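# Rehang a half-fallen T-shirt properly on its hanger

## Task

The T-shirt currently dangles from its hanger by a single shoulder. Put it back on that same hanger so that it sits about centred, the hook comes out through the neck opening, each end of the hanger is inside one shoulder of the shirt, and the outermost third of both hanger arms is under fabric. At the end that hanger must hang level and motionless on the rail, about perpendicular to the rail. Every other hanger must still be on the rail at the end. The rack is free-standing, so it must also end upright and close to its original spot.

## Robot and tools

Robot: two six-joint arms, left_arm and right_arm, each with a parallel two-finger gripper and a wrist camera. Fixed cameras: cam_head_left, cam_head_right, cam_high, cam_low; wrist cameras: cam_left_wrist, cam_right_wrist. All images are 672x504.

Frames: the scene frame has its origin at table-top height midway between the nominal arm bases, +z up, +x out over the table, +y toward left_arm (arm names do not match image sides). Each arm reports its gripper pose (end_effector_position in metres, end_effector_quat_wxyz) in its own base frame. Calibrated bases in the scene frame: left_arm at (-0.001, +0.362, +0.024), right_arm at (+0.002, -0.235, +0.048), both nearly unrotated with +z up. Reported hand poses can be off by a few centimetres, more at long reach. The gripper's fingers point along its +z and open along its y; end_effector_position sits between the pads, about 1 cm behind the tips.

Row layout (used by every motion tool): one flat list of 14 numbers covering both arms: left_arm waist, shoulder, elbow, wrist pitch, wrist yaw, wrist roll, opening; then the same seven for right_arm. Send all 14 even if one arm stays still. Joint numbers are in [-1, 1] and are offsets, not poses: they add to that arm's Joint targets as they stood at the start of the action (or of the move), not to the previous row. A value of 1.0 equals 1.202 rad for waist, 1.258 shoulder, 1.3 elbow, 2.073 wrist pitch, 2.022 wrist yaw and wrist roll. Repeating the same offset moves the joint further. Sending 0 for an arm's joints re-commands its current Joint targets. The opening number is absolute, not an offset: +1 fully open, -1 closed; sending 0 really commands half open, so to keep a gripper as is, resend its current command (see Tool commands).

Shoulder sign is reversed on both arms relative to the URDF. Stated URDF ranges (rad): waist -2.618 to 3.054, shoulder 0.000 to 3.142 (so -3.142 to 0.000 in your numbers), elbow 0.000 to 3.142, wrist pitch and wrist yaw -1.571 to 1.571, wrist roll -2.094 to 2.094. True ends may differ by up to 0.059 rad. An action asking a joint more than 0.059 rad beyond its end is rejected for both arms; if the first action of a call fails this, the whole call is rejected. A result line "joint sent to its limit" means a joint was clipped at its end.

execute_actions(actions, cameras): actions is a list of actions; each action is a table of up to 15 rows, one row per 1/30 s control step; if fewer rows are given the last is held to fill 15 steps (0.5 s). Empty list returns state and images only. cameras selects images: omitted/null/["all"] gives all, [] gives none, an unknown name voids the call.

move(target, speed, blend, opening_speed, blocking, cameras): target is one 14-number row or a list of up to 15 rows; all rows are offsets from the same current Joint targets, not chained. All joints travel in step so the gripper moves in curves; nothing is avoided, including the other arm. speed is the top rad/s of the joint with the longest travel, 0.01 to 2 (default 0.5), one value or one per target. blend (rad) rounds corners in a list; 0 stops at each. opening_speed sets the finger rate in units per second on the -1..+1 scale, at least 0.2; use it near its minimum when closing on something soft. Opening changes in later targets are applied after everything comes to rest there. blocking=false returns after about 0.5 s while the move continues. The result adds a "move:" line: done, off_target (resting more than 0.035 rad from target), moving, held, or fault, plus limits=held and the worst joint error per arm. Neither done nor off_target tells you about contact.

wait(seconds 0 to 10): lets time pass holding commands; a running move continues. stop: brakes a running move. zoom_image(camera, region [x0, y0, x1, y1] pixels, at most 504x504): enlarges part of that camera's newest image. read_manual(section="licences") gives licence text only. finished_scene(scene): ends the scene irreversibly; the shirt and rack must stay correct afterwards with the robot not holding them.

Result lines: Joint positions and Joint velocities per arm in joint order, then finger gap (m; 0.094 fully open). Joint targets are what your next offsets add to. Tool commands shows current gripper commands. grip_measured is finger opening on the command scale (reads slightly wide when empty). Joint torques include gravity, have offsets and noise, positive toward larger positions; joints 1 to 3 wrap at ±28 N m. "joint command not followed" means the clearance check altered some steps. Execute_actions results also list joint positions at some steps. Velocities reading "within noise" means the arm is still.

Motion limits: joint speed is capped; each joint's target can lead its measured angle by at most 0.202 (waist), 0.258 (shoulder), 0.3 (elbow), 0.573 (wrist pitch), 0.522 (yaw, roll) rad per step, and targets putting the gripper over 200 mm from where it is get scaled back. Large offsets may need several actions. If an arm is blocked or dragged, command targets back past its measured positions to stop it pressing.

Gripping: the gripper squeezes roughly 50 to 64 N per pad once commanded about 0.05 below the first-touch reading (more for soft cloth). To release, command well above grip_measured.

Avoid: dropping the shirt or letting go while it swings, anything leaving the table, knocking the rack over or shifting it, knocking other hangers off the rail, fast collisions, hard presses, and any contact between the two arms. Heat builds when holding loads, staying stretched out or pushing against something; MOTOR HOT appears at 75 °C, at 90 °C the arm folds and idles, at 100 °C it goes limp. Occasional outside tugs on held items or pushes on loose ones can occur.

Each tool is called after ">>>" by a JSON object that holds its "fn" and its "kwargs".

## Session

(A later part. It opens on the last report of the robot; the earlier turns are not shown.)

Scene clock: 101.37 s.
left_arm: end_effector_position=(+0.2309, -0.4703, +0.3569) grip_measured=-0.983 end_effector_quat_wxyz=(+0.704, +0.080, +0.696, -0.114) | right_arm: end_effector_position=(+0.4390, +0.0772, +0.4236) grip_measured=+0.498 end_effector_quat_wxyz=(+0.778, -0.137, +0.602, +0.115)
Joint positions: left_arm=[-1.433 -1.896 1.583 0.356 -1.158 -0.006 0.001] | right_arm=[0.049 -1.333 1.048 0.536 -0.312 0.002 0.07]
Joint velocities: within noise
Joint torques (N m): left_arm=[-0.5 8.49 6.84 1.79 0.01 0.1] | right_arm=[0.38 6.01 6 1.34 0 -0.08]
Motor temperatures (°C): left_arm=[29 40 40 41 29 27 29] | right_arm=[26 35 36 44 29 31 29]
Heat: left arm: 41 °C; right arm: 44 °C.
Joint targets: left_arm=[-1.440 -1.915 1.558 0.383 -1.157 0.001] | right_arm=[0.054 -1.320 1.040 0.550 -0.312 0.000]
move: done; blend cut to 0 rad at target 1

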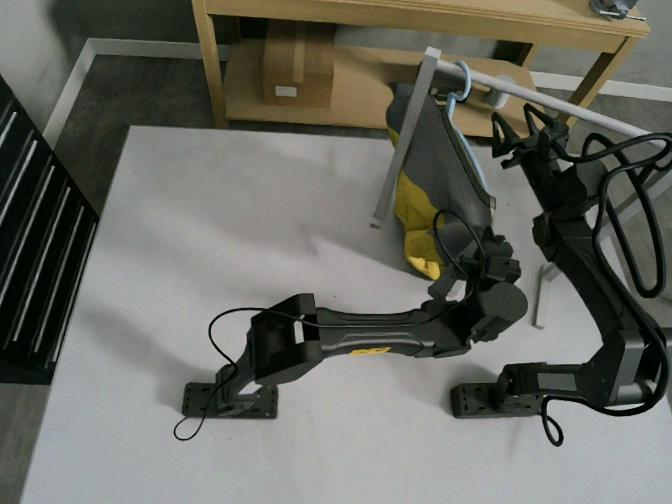

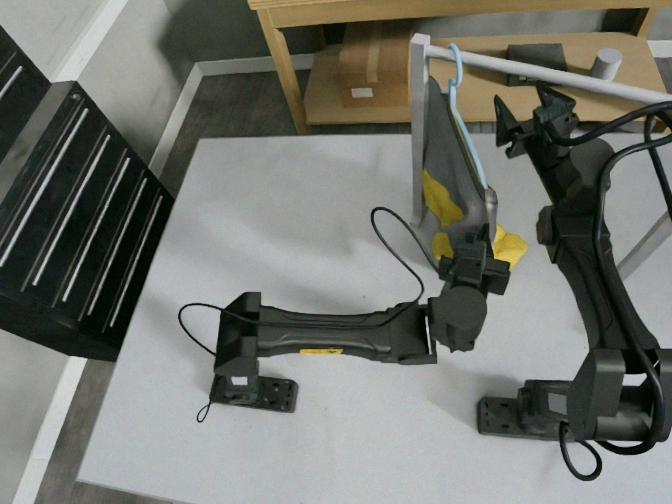

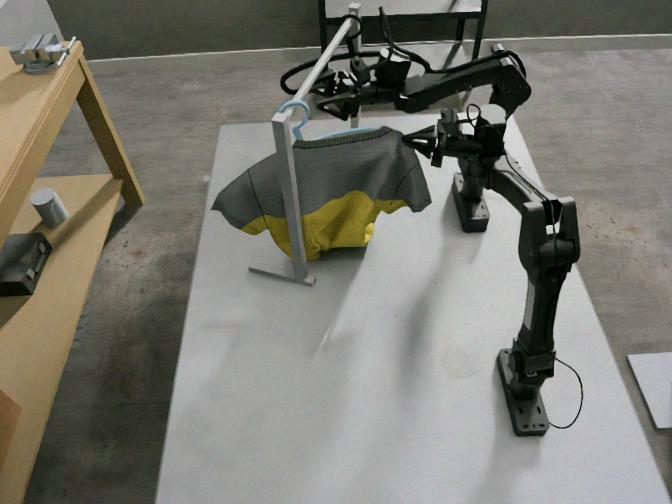

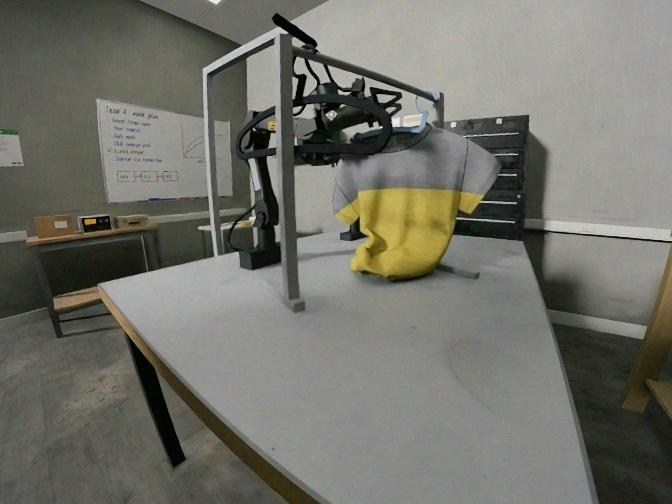

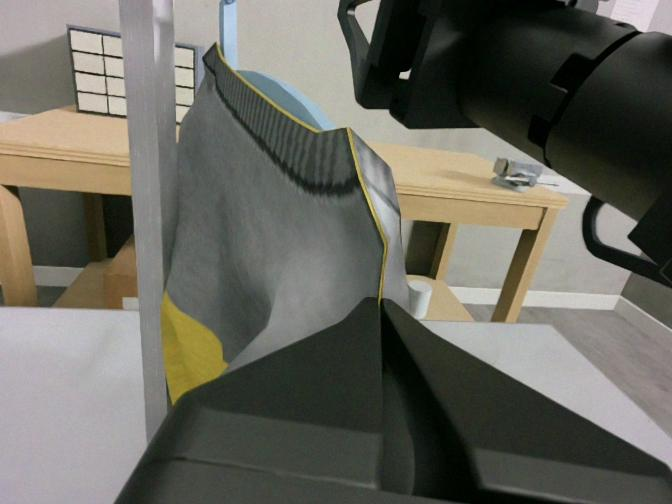

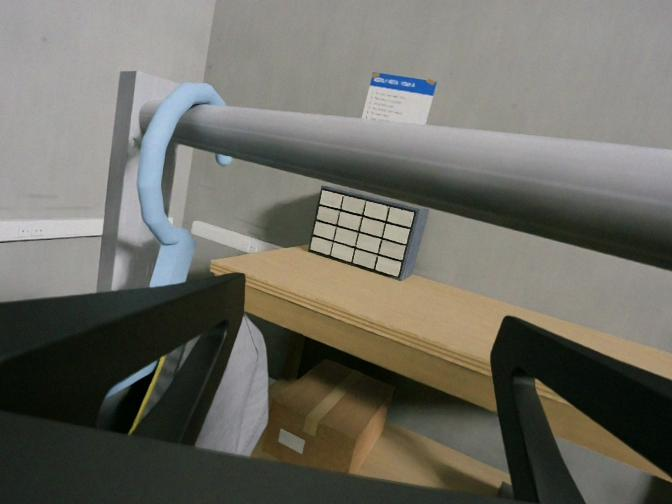

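>>> {"fn": "move", "kwargs": {"target": [0.1181, 0.3378, -0.4392, 0.0564, 0.0979, 0, -1, 0, 0, 0, 0, 0, 0, 0.5], "speed": 0.45, "cameras": ["cam_high","cam_low","cam_head_left","cam_head_right","cam_left_wrist","cam_right_wrist"]}}

>>> {"fn": "zoom_image", "kwargs": {"camera": "cam_high", "region": [230, 50, 480, 240]}}

>>> {"fn": "zoom_image", "kwargs": {"camera": "cam_low", "region": [310, 60, 510, 220]}}

>>> {"fn": "zoom_image", "kwargs": {"camera": "cam_left_wrist", "region": [150, 0, 560, 410]}}

Scene clock: 109.37 s.
left_arm: end_effector_position=(+0.2540, -0.3655, +0.3140) grip_measured=-0.983 end_effector_quat_wxyz=(+0.693, +0.124, +0.701, -0.113) | right_arm: end_effector_position=(+0.4390, +0.0772, +0.4236) grip_measured=+0.498 end_effector_quat_wxyz=(+0.778, -0.137, +0.602, +0.115)
Joint positions: left_arm=[-1.301 -1.51 1.013 0.473 -0.964 -0.006 0.001] | right_arm=[0.049 -1.333 1.048 0.536 -0.312 0.002 0.07]
Joint velocities: within noise
Joint torques (N m): left_arm=[0.29 8.06 6.8 1.89 0.06 0.06] | right_arm=[0.36 6.02 5.96 1.33 0 -0.08]
Motor temperatures (°C): left_arm=[29 40 40 41 29 27 29] | right_arm=[26 35 35 43 29 31 29]
Heat: left arm: 41 °C; right arm: 43 °C.
Joint targets: left_arm=[-1.298 -1.490 0.987 0.500 -0.959 0.001] | right_arm=[0.054 -1.320 1.040 0.550 -0.312 0.000]
move: done

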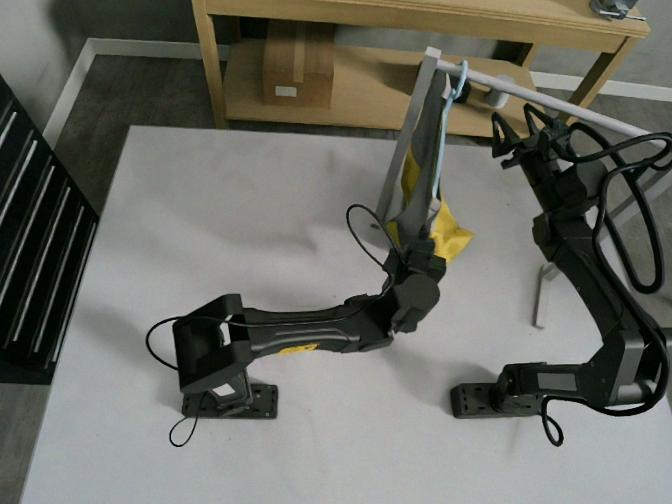

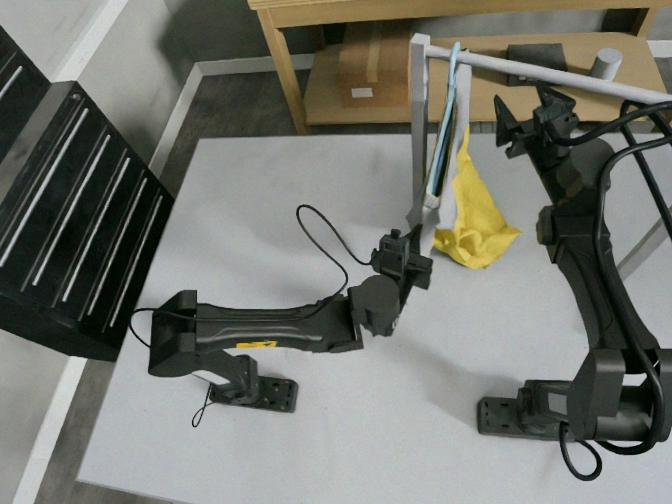

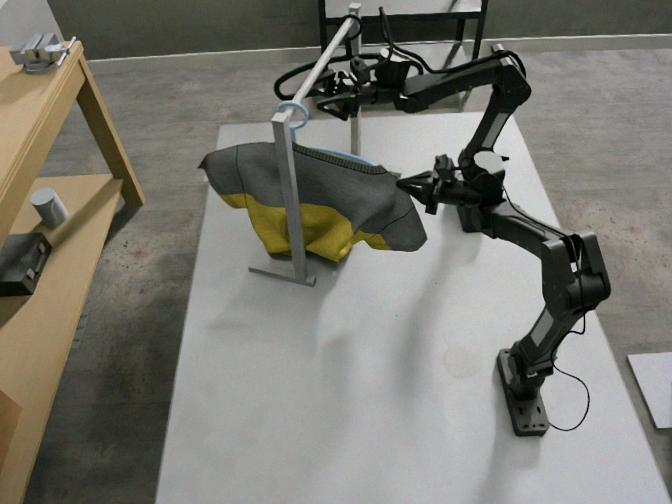

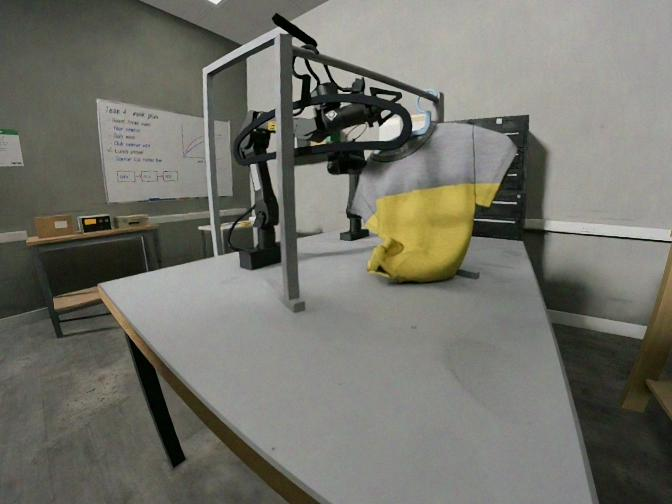

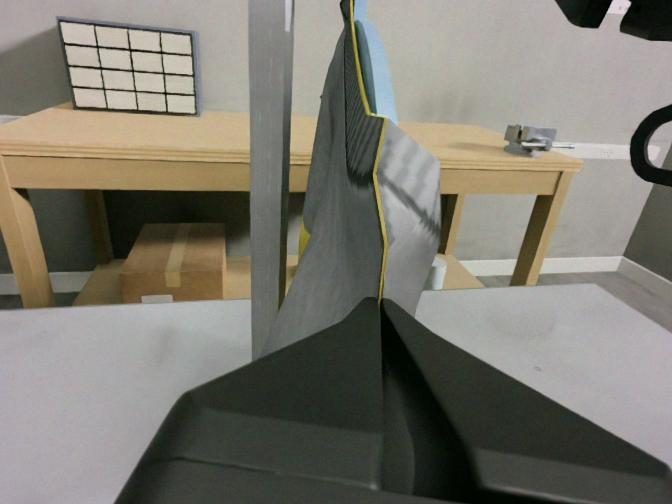

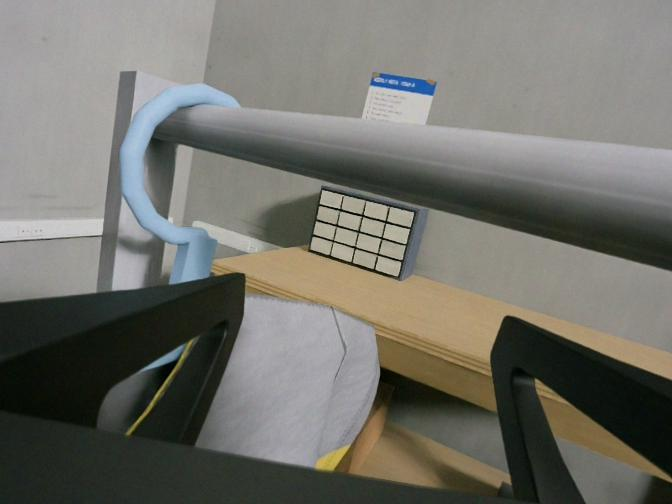

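Scaled by 2.016 from the camera's 672x504 image, which has a finer 960x720 frame.

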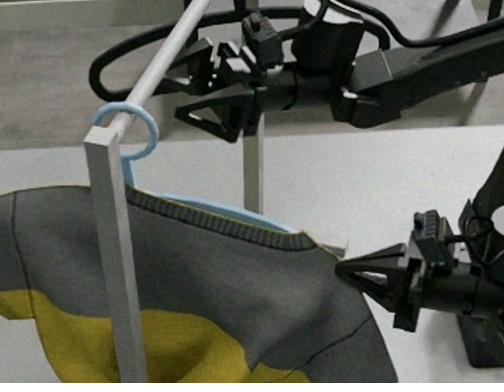

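Scaled by 2.520 from the camera's 672x504 image, which has a finer 960x720 frame.

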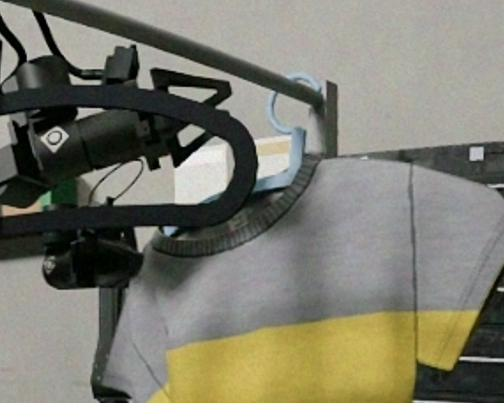

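Scaled by 1.229 from the camera's 672x504 image, which has a finer 960x720 frame.

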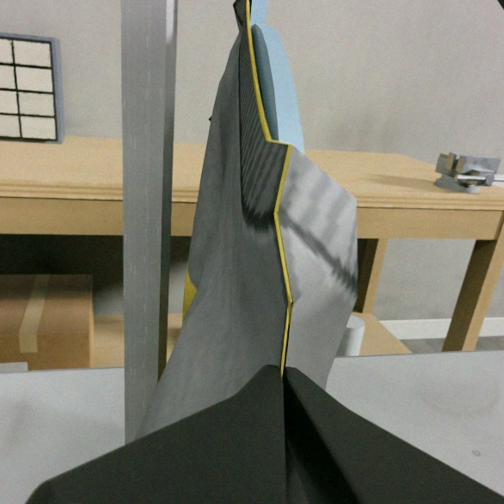

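>>> {"fn": "move", "kwargs": {"target": [0,0,0,0,0,0,-1,0.1597,0.0835,-0.0538,-0.0579,0.0861,0,0.4], "speed": 0.5, "cameras": ["cam_right_wrist","cam_high","cam_head_right"]}}

Scene clock: 112.87 s.
left_arm: end_effector_position=(+0.2540, -0.3655, +0.3140) grip_measured=-0.983 end_effector_quat_wxyz=(+0.693, +0.124, +0.701, -0.113) | right_arm: end_effector_position=(+0.4079, +0.1306, +0.4150) grip_measured=+0.402 end_effector_quat_wxyz=(+0.761, -0.135, +0.619, +0.142)
Joint positions: left_arm=[-1.301 -1.51 1.013 0.473 -0.964 -0.006 0.001] | right_arm=[0.245 -1.237 0.987 0.452 -0.151 0.002 0.066]
Joint velocities: within noise
Joint torques (N m): left_arm=[0.2 8.05 6.91 1.91 0.08 0.07] | right_arm=[0.06 6.05 5.39 1.07 0.11 -0.09]
Motor temperatures (°C): left_arm=[29 40 39 41 29 27 29] | right_arm=[26 35 35 43 29 31 29]
Heat: left arm: 41 °C; right arm: 43 °C.
Joint targets: left_arm=[-1.298 -1.490 0.987 0.500 -0.959 0.001] | right_arm=[0.246 -1.215 0.970 0.430 -0.138 0.000]
move: done
Images, in order (width x height): cam_head_right 672x504, cam_high 672x504, cam_right_wrist 672x504.

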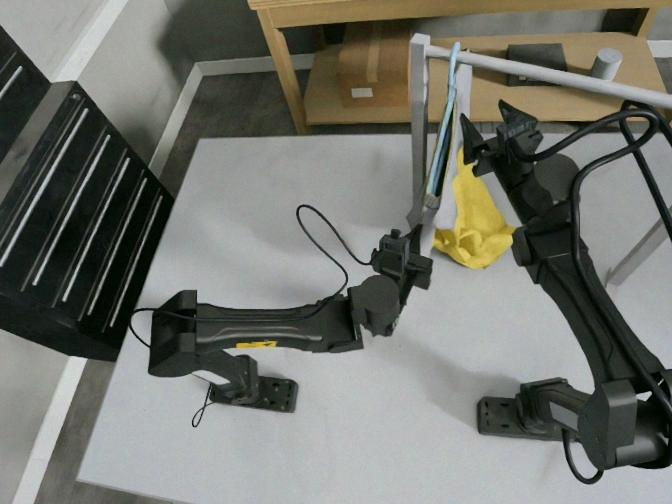

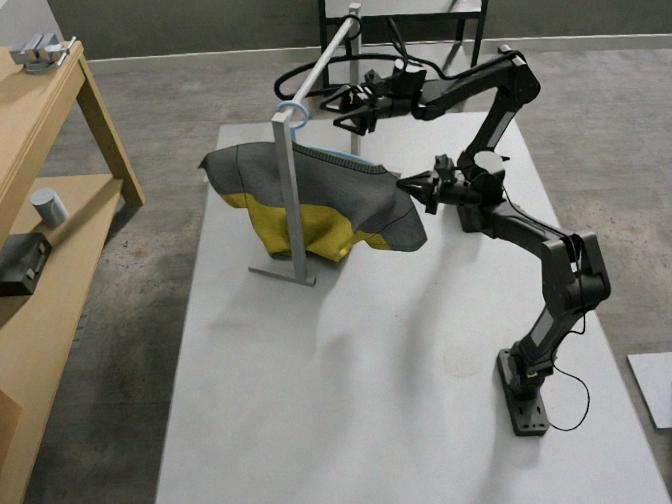

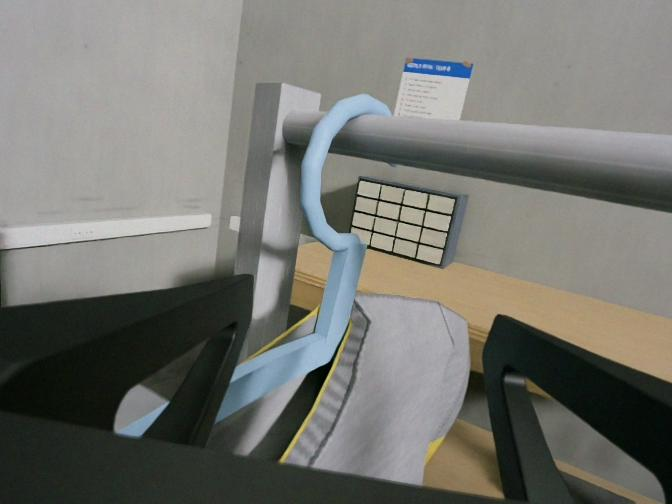

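>>> {"fn": "move", "kwargs": {"target": [0,0,0,0,0,0,-1,0.0491,-0.2464,0.1846,0.0531,0.0326,0,0.4], "speed": 0.4, "cameras": ["cam_right_wrist","cam_high","cam_low"]}}

Scene clock: 115.33 s.
left_arm: end_effector_position=(+0.2539, -0.3657, +0.3139) grip_measured=-0.983 end_effector_quat_wxyz=(+0.693, +0.125, +0.701, -0.114) | right_arm: end_effector_position=(+0.4761, +0.1605, +0.3898) grip_measured=+0.402 end_effector_quat_wxyz=(+0.744, -0.123, +0.643, +0.136)
Joint positions: left_arm=[-1.301 -1.51 1.013 0.473 -0.962 -0.006 0.001] | right_arm=[0.298 -1.517 1.166 0.495 -0.071 0.002 0.066]
Joint velocities: within noise
Joint torques (N m): left_arm=[0.24 8.06 6.71 1.96 0.09 0.03] | right_arm=[0.51 6.15 9.81 1.71 0.04 -0.09]
Motor temperatures (°C): left_arm=[29 39 39 42 29 27 29] | right_arm=[26 35 35 42 29 31 29]
Heat: left arm: 42 °C; right arm: 42 °C.
Joint targets: left_arm=[-1.298 -1.490 0.987 0.500 -0.959 0.001] | right_arm=[0.305 -1.525 1.210 0.540 -0.072 0.000]
move: off_target (right_arm); right_arm: the wrist pitch is farthest, 0.045 rad from its target
Images, in order (width x height): cam_high 672x504, cam_low 672x504, cam_right_wrist 672x504.

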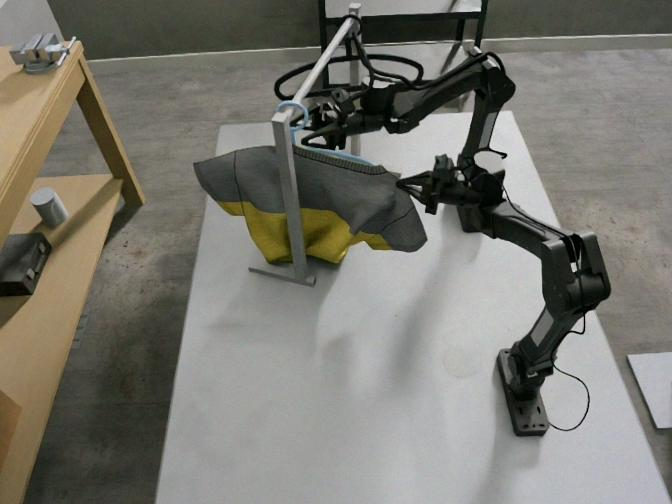

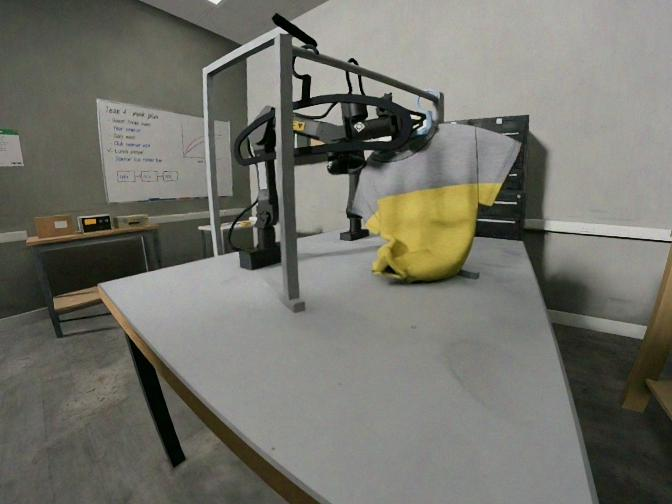

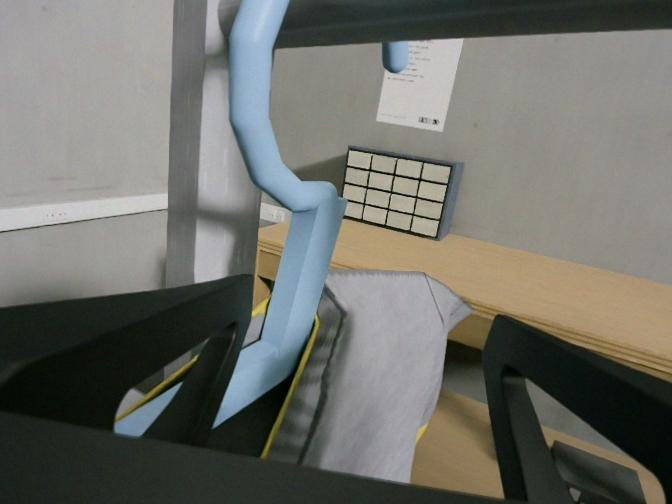

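>>> {"fn": "zoom_image", "kwargs": {"camera": "cam_high", "region": [230, 70, 430, 220]}}

>>> {"fn": "zoom_image", "kwargs": {"camera": "cam_right_wrist", "region": [150, 0, 500, 360]}}

Scaled by 2.520 from the camera's 672x504 image, which has a finer 960x720 frame.

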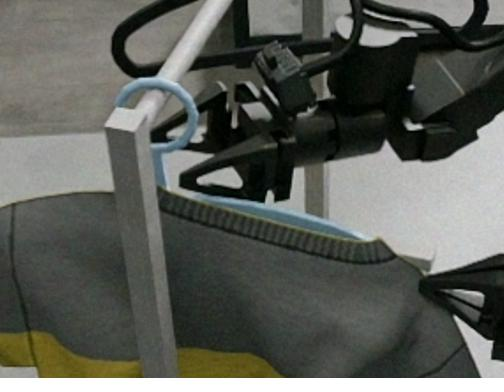

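Scaled by 1.400 from the camera's 672x504 image, which has a finer 960x720 frame.

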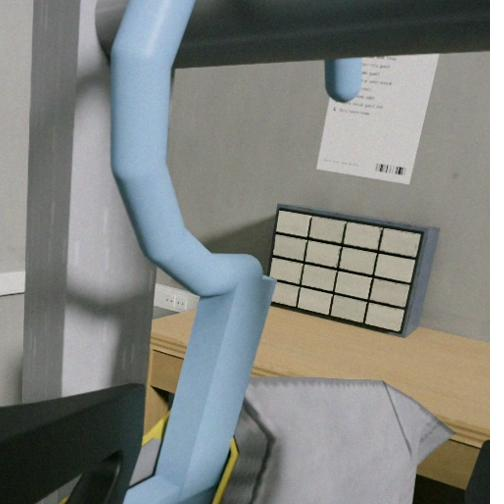

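>>> {"fn": "move", "kwargs": {"target": [0,0,0,0,0,0,-1,0.0374,0.1192,-0.1385,0.0096,0.0173,0,-0.4], "speed": 0.5, "cameras": ["cam_right_wrist"]}}

Scene clock: 120.83 s.
left_arm: end_effector_position=(+0.2539, -0.3657, +0.3139) grip_measured=-0.983 end_effector_quat_wxyz=(+0.693, +0.125, +0.701, -0.114) | right_arm: end_effector_position=(+0.4407, +0.1687, +0.3886) grip_measured=-0.398 end_effector_quat_wxyz=(+0.746, -0.129, +0.637, +0.147)
Joint positions: left_arm=[-1.301 -1.51 1.013 0.473 -0.962 -0.006 0.001] | right_arm=[0.345 -1.403 1.047 0.513 -0.048 0.002 0.028]
Joint velocities: within noise
Joint torques (N m): left_arm=[0.35 8.13 6.76 1.91 0.05 0.02] | right_arm=[0.35 8.18 5.41 1.7 0.09 -0.08]
Motor temperatures (°C): left_arm=[29 39 39 42 29 27 29] | right_arm=[26 35 36 43 29 31 29]
Heat: left arm: 42 °C; right arm: 43 °C.
Joint targets: left_arm=[-1.298 -1.490 0.987 0.500 -0.959 0.001] | right_arm=[0.350 -1.375 1.030 0.560 -0.037 0.000]
move: off_target (right_arm); right_arm: the wrist pitch is farthest, 0.047 rad from its target
Images, in order (width x height): cam_right_wrist 672x504.

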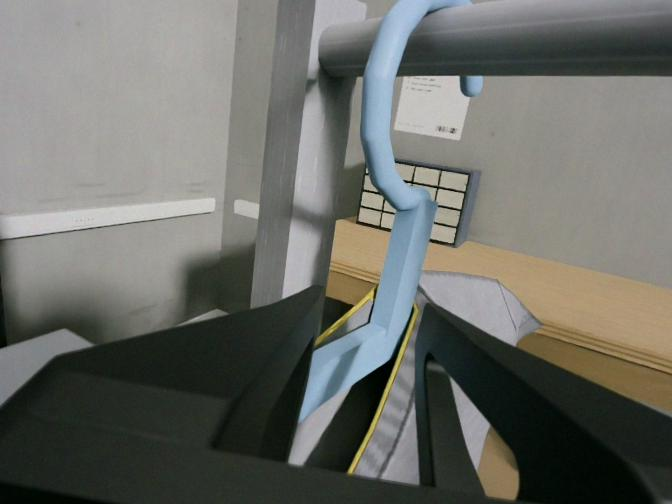

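>>> {"fn": "zoom_image", "kwargs": {"camera": "cam_right_wrist", "region": [220, 0, 570, 360]}}

Scaled by 1.400 from the camera's 672x504 image, which has a finer 960x720 frame.

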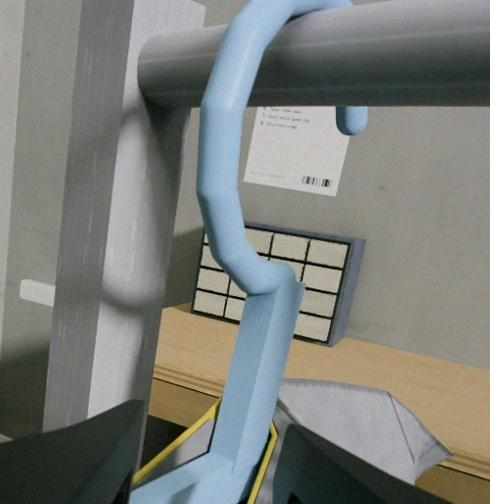

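>>> {"fn": "move", "kwargs": {"target": [0,0,0,0,0,0,-1,-0.020,-0.1266,0.1480,-0.0026,-0.0125,0,-0.4], "speed": 0.5, "cameras": ["cam_right_wrist"]}}

Scene clock: 124.13 s.
left_arm: end_effector_position=(+0.2539, -0.3657, +0.3142) grip_measured=-0.983 end_effector_quat_wxyz=(+0.693, +0.124, +0.701, -0.114) | right_arm: end_effector_position=(+0.4737, +0.1728, +0.3960) grip_measured=-0.398 end_effector_quat_wxyz=(+0.750, -0.124, +0.634, +0.142)
Joint positions: left_arm=[-1.301 -1.51 1.013 0.474 -0.962 -0.006 0.001] | right_arm=[0.331 -1.527 1.177 0.516 -0.048 0.002 0.028]
Joint velocities: within noise
Joint torques (N m): left_arm=[0.16 7.8 6.6 1.93 0.06 0.06] | right_arm=[-0.39 6.31 9.89 1.63 -0.05 -0.08]
Motor temperatures (°C): left_arm=[29 39 39 42 29 26 29] | right_arm=[26 35 36 43 29 31 29]
Heat: left arm: 42 °C; right arm: 43 °C.
Joint targets: left_arm=[-1.298 -1.490 0.987 0.500 -0.959 0.001] | right_arm=[0.326 -1.534 1.223 0.554 -0.062 0.000]
move: off_target (right_arm); right_arm: the elbow is farthest, 0.045 rad from its target
Images, in order (width x height): cam_right_wrist 672x504.

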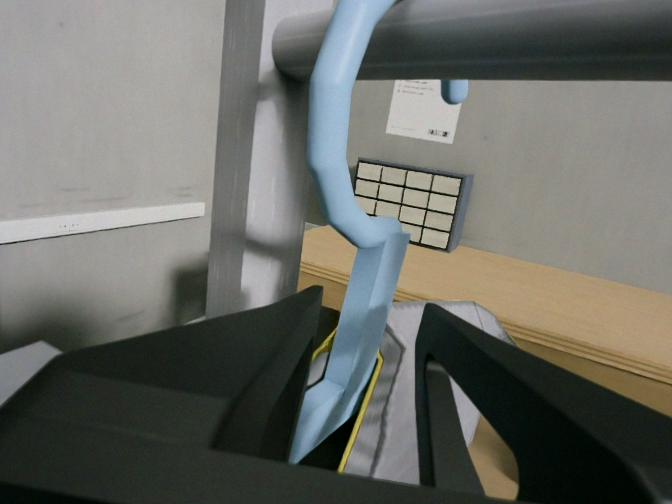

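>>> {"fn": "move", "kwargs": {"target": [0,0.0223,0.2269,-0.1495,0,0,-1,0.03,0.19,-0.222,0.004,0.019,0,-0.4], "speed": 0.3, "cameras": ["cam_right_wrist","cam_high","cam_left_wrist"]}}

Scene clock: 129.00 s.
left_arm: end_effector_position=(+0.2543, -0.3673, +0.3838) grip_measured=-0.983 end_effector_quat_wxyz=(+0.697, +0.117, +0.697, -0.121) | right_arm: end_effector_position=(+0.4206, +0.1641, +0.3764) grip_measured=-0.398 end_effector_quat_wxyz=(+0.742, -0.128, +0.642, +0.146)
Joint positions: left_arm=[-1.301 -1.484 1.253 0.232 -0.962 -0.006 0.001] | right_arm=[0.356 -1.324 0.95 0.518 -0.035 0.002 0.028]
Joint velocities: within noise
Joint torques (N m): left_arm=[0.09 8.14 12.08 1.18 0.04 -0.01] | right_arm=[0.39 7.51 5.52 1.7 0.11 -0.08]
Motor temperatures (°C): left_arm=[29 39 39 42 29 26 29] | right_arm=[26 35 36 43 29 31 29]
Heat: left arm: 42 °C; right arm: 43 °C.
Joint targets: left_arm=[-1.298 -1.462 1.282 0.190 -0.959 0.001] | right_arm=[0.362 -1.295 0.934 0.563 -0.024 0.000]
move: off_target (left_arm, right_arm); left_arm: the wrist pitch is farthest, 0.042 rad from its target; right_arm: the wrist pitch is farthest, 0.045 rad from its target
Images, in order (width x height): cam_high 672x504, cam_left_wrist 672x504, cam_right_wrist 672x504.

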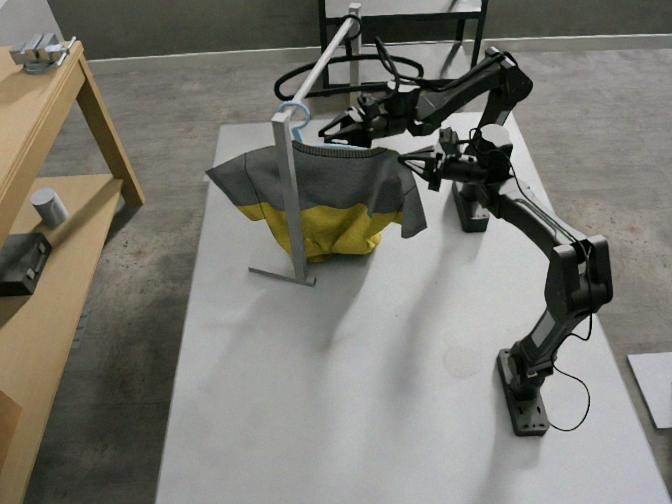

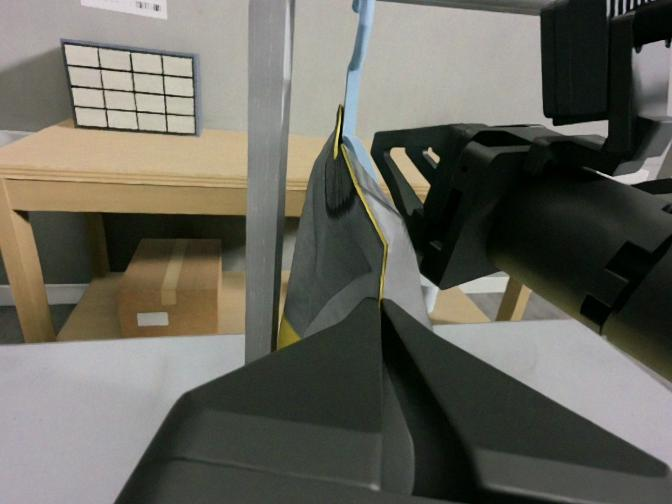

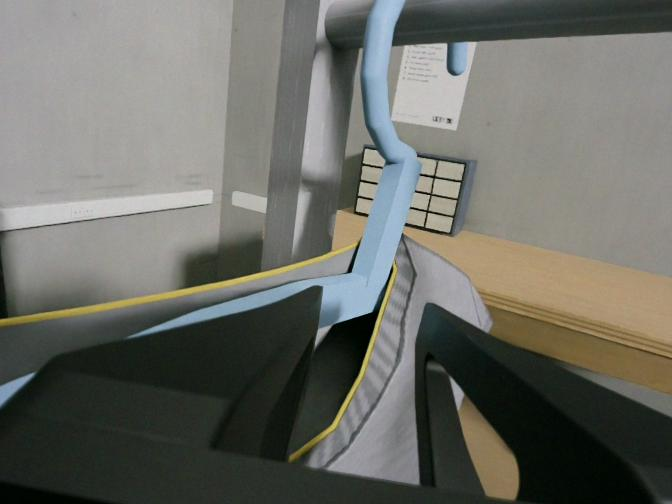

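>>> {"fn": "zoom_image", "kwargs": {"camera": "cam_high", "region": [200, 90, 450, 270]}}

>>> {"fn": "zoom_image", "kwargs": {"camera": "cam_left_wrist", "region": [240, 0, 500, 340]}}

Scaled by 2.016 from the camera's 672x504 image, which has a finer 960x720 frame.

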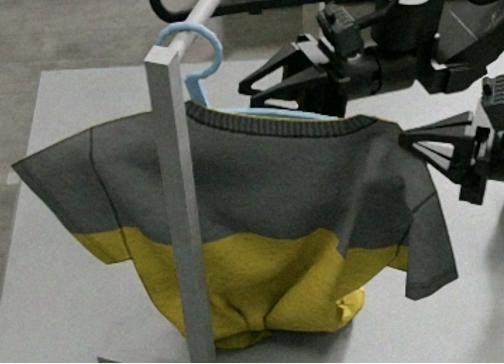

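Scaled by 1.482 from the camera's 672x504 image, which has a finer 960x720 frame.

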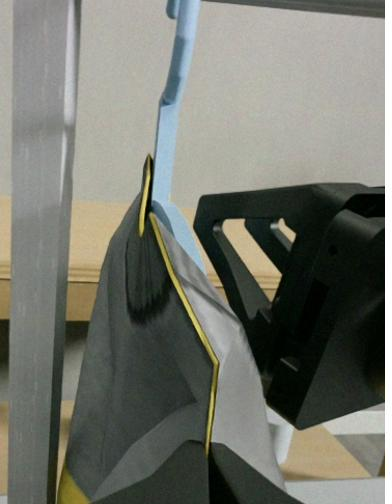

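>>> {"fn": "wait", "kwargs": {"seconds": 0.1, "cameras": ["cam_head_left","cam_head_right","cam_low"]}}

>>> {"fn": "zoom_image", "kwargs": {"camera": "cam_head_left", "region": [330, 20, 580, 280]}}

>>> {"fn": "zoom_image", "kwargs": {"camera": "cam_head_right", "region": [380, 20, 560, 280]}}

Scene clock: 129.80 s.
left_arm: end_effector_position=(+0.2542, -0.3675, +0.3838) grip_measured=-0.983 end_effector_quat_wxyz=(+0.697, +0.118, +0.697, -0.122) | right_arm: end_effector_position=(+0.4206, +0.1641, +0.3764) grip_measured=-0.398 end_effector_quat_wxyz=(+0.742, -0.128, +0.642, +0.146)
Joint positions: left_arm=[-1.301 -1.484 1.253 0.232 -0.96 -0.006 0.001] | right_arm=[0.356 -1.324 0.95 0.518 -0.035 0.002 0.028]
Joint velocities: within noise
Joint torques (N m): left_arm=[0.06 8.27 12.11 1.26 0.07 0.07] | right_arm=[0.4 7.54 5.52 1.71 0.08 -0.08]
Motor temperatures (°C): left_arm=[29 39 39 42 29 26 29] | right_arm=[26 35 36 43 29 31 29]
Heat: left arm: 42 °C; right arm: 43 °C.
Joint targets: left_arm=[-1.298 -1.462 1.282 0.190 -0.959 0.001] | right_arm=[0.362 -1.295 0.934 0.563 -0.024 0.000]
Tool commands: left_gripper/opening=-1.0 right_gripper/opening=-0.4
wait: 0.10 s; at rest from the start
Images, in order (width x height): cam_head_left 672x504, cam_head_right 672x504, cam_low 672x504.

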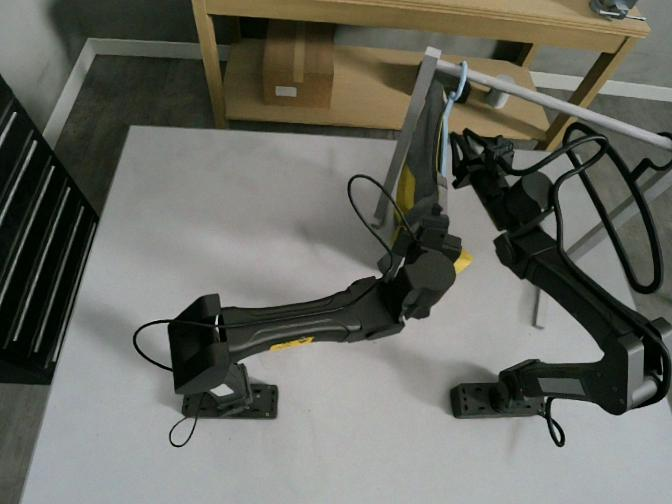

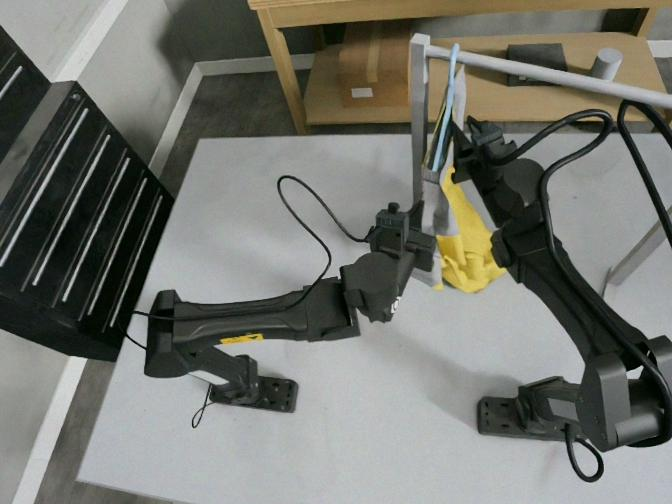

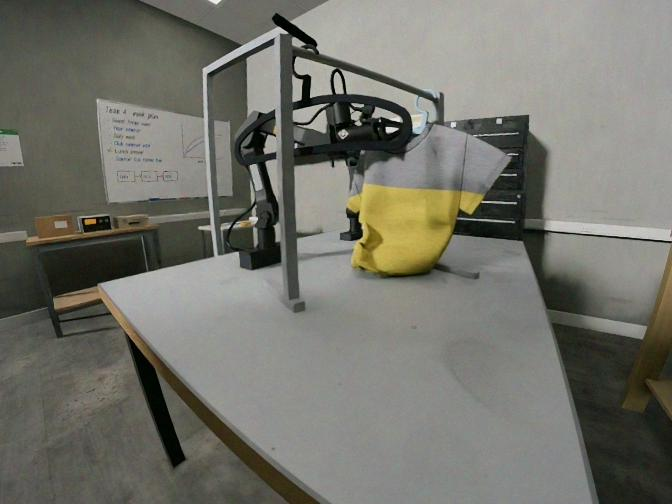

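Scaled by 1.938 from the camera's 672x504 image, which has a finer 960x720 frame.

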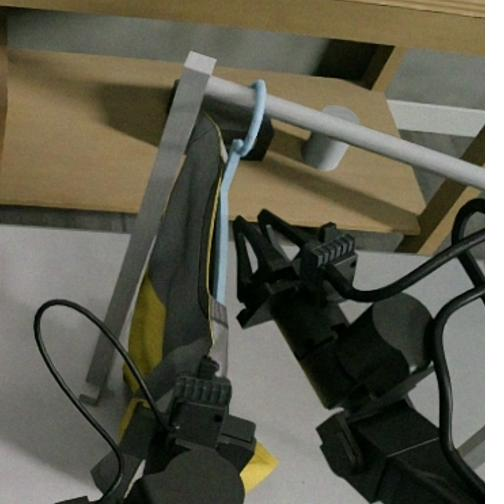

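Scaled by 1.938 from the camera's 672x504 image, which has a finer 960x720 frame.

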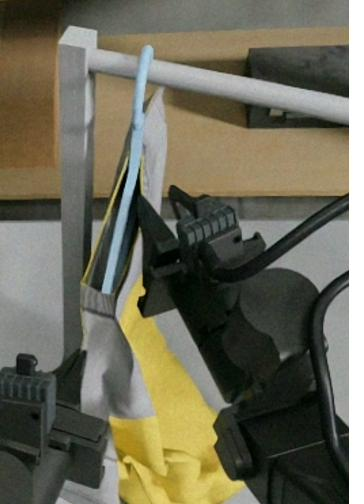

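>>> {"fn": "move", "kwargs": {"target": [0,0,0,0,0,0,-1,-0.025,-0.2424,0.2631,0.0034,-0.0198,0,-0.4], "speed": 0.4, "cameras": ["cam_right_wrist","cam_high"]}}

Scene clock: 131.80 s.
left_arm: end_effector_position=(+0.2549, -0.3659, +0.3835) grip_measured=-0.983 end_effector_quat_wxyz=(+0.697, +0.115, +0.698, -0.118) | right_arm: end_effector_position=(+0.4859, +0.1852, +0.3939) grip_measured=-0.398 end_effector_quat_wxyz=(+0.748, -0.134, +0.632, +0.151)
Joint positions: left_arm=[-1.301 -1.484 1.253 0.231 -0.97 -0.006 0.001] | right_arm=[0.338 -1.588 1.23 0.525 -0.07 0.002 0.028]
Joint velocities: within noise
Joint torques (N m): left_arm=[0.05 8.08 12.11 1.25 0.04 0.05] | right_arm=[-0.51 6.5 9.96 1.68 0.02 -0.09]
Motor temperatures (°C): left_arm=[29 39 39 42 29 26 29] | right_arm=[26 35 36 43 29 31 29]
Heat: left arm: 42 °C; right arm: 43 °C.
Joint targets: left_arm=[-1.298 -1.462 1.282 0.190 -0.959 0.001] | right_arm=[0.332 -1.600 1.276 0.570 -0.064 0.000]
move: off_target (left_arm, right_arm); left_arm: the wrist pitch is farthest, 0.041 rad from its target; right_arm: the elbow is farthest, 0.046 rad from its target
Images, in order (width x height): cam_high 672x504, cam_right_wrist 672x504.

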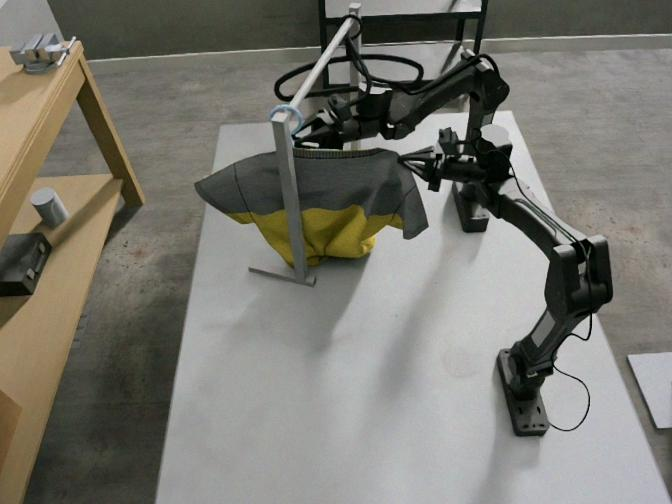

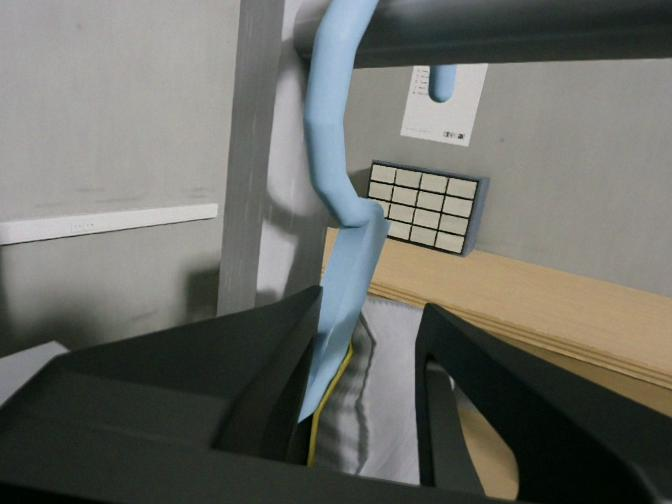

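>>> {"fn": "move", "kwargs": {"target": [0,0,0,0,0,0,-1,0,0,0,0,0,0,-0.9], "opening_speed": 1.0, "cameras": ["cam_right_wrist"]}}

Scene clock: 133.73 s.
left_arm: end_effector_position=(+0.2549, -0.3659, +0.3833) grip_measured=-0.983 end_effector_quat_wxyz=(+0.697, +0.115, +0.698, -0.118) | right_arm: end_effector_position=(+0.4852, +0.1867, +0.3943) grip_measured=-0.898 end_effector_quat_wxyz=(+0.748, -0.137, +0.631, +0.155)
Joint positions: left_arm=[-1.301 -1.484 1.253 0.229 -0.97 -0.006 0.001] | right_arm=[0.338 -1.588 1.23 0.527 -0.079 0.005 0.005]
Joint velocities: within noise
Joint torques (N m): left_arm=[0.24 8.32 12.16 1.25 0.06 0.02] | right_arm=[-0.53 6.5 9.95 1.67 0.13 -0.09]
Motor temperatures (°C): left_arm=[29 39 39 42 29 26 29] | right_arm=[26 35 36 43 29 31 28]
Heat: left arm: 42 °C; right arm: 43 °C.
Joint targets: left_arm=[-1.298 -1.462 1.282 0.190 -0.959 0.001] | right_arm=[0.332 -1.600 1.276 0.570 -0.064 0.000]
move: off_target (left_arm, right_arm); left_arm: the wrist pitch is farthest, 0.039 rad from its target; right_arm: the elbow is farthest, 0.046 rad from its target
Images, in order (width x height): cam_right_wrist 672x504.

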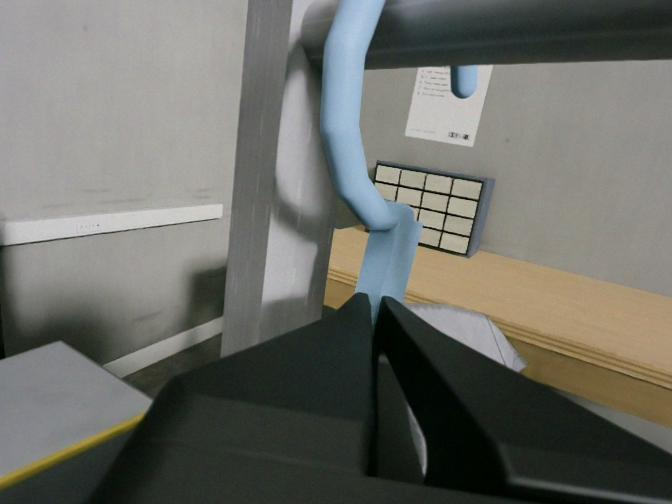

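>>> {"fn": "move", "kwargs": {"target": [0,0,0,0,0,0,-1,0,0,0,0,0,0,-1], "opening_speed": 1.0, "cameras": ["cam_right_wrist","cam_head_right"]}}

>>> {"fn": "zoom_image", "kwargs": {"camera": "cam_right_wrist", "region": [250, 160, 500, 400]}}

Scene clock: 134.57 s.
left_arm: end_effector_position=(+0.2549, -0.3659, +0.3833) grip_measured=-0.983 end_effector_quat_wxyz=(+0.697, +0.115, +0.698, -0.118) | right_arm: end_effector_position=(+0.4850, +0.1869, +0.3946) grip_measured=-0.990 end_effector_quat_wxyz=(+0.748, -0.138, +0.630, +0.155)
Joint positions: left_arm=[-1.301 -1.484 1.253 0.229 -0.97 -0.006 0.001] | right_arm=[0.338 -1.588 1.23 0.528 -0.081 0.002 0]
Joint velocities: within noise
Joint torques (N m): left_arm=[0.18 8.12 12.19 1.27 0.07 0.01] | right_arm=[-0.53 6.5 9.99 1.65 0.14 -0.08]
Motor temperatures (°C): left_arm=[29 39 39 42 29 26 29] | right_arm=[26 35 36 43 29 31 28]
Heat: left arm: 42 °C; right arm: 43 °C.
Joint targets: left_arm=[-1.298 -1.462 1.282 0.190 -0.959 0.001] | right_arm=[0.332 -1.600 1.276 0.570 -0.064 0.000]
move: off_target (left_arm, right_arm); left_arm: the wrist pitch is farthest, 0.039 rad from its target; right_arm: the elbow is farthest, 0.046 rad from its target
Images, in order (width x height): cam_head_right 672x504, cam_right_wrist 672x504.

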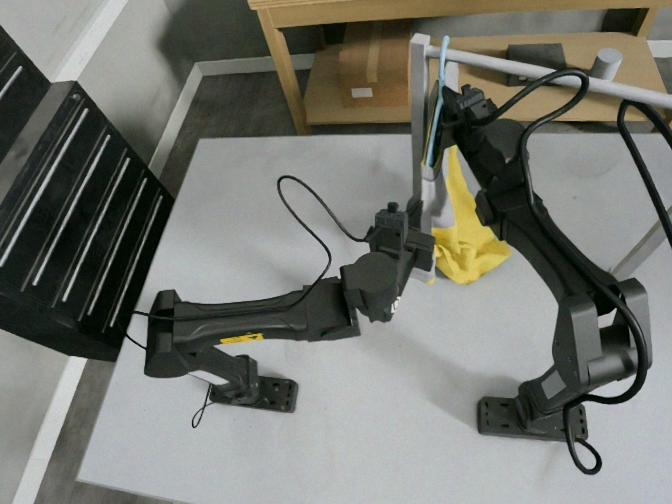

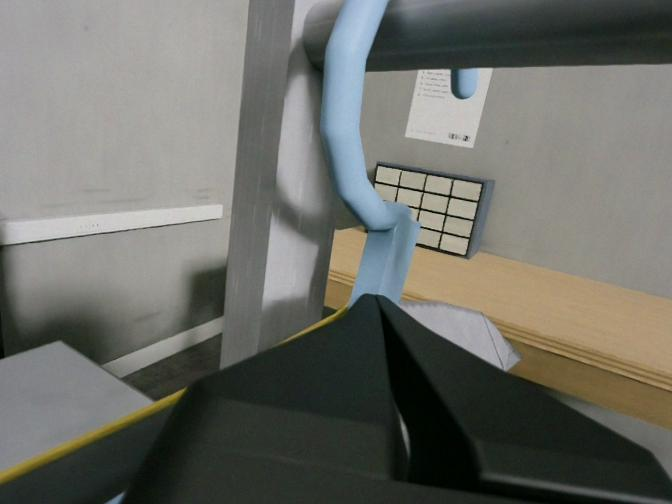

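Scaled by 2.016 from the camera's 672x504 image, which has a finer 960x720 frame.

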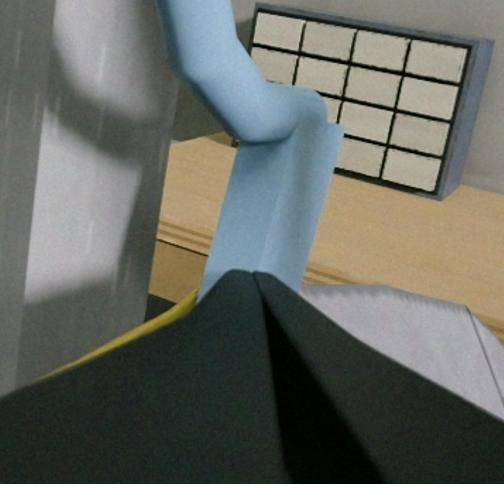

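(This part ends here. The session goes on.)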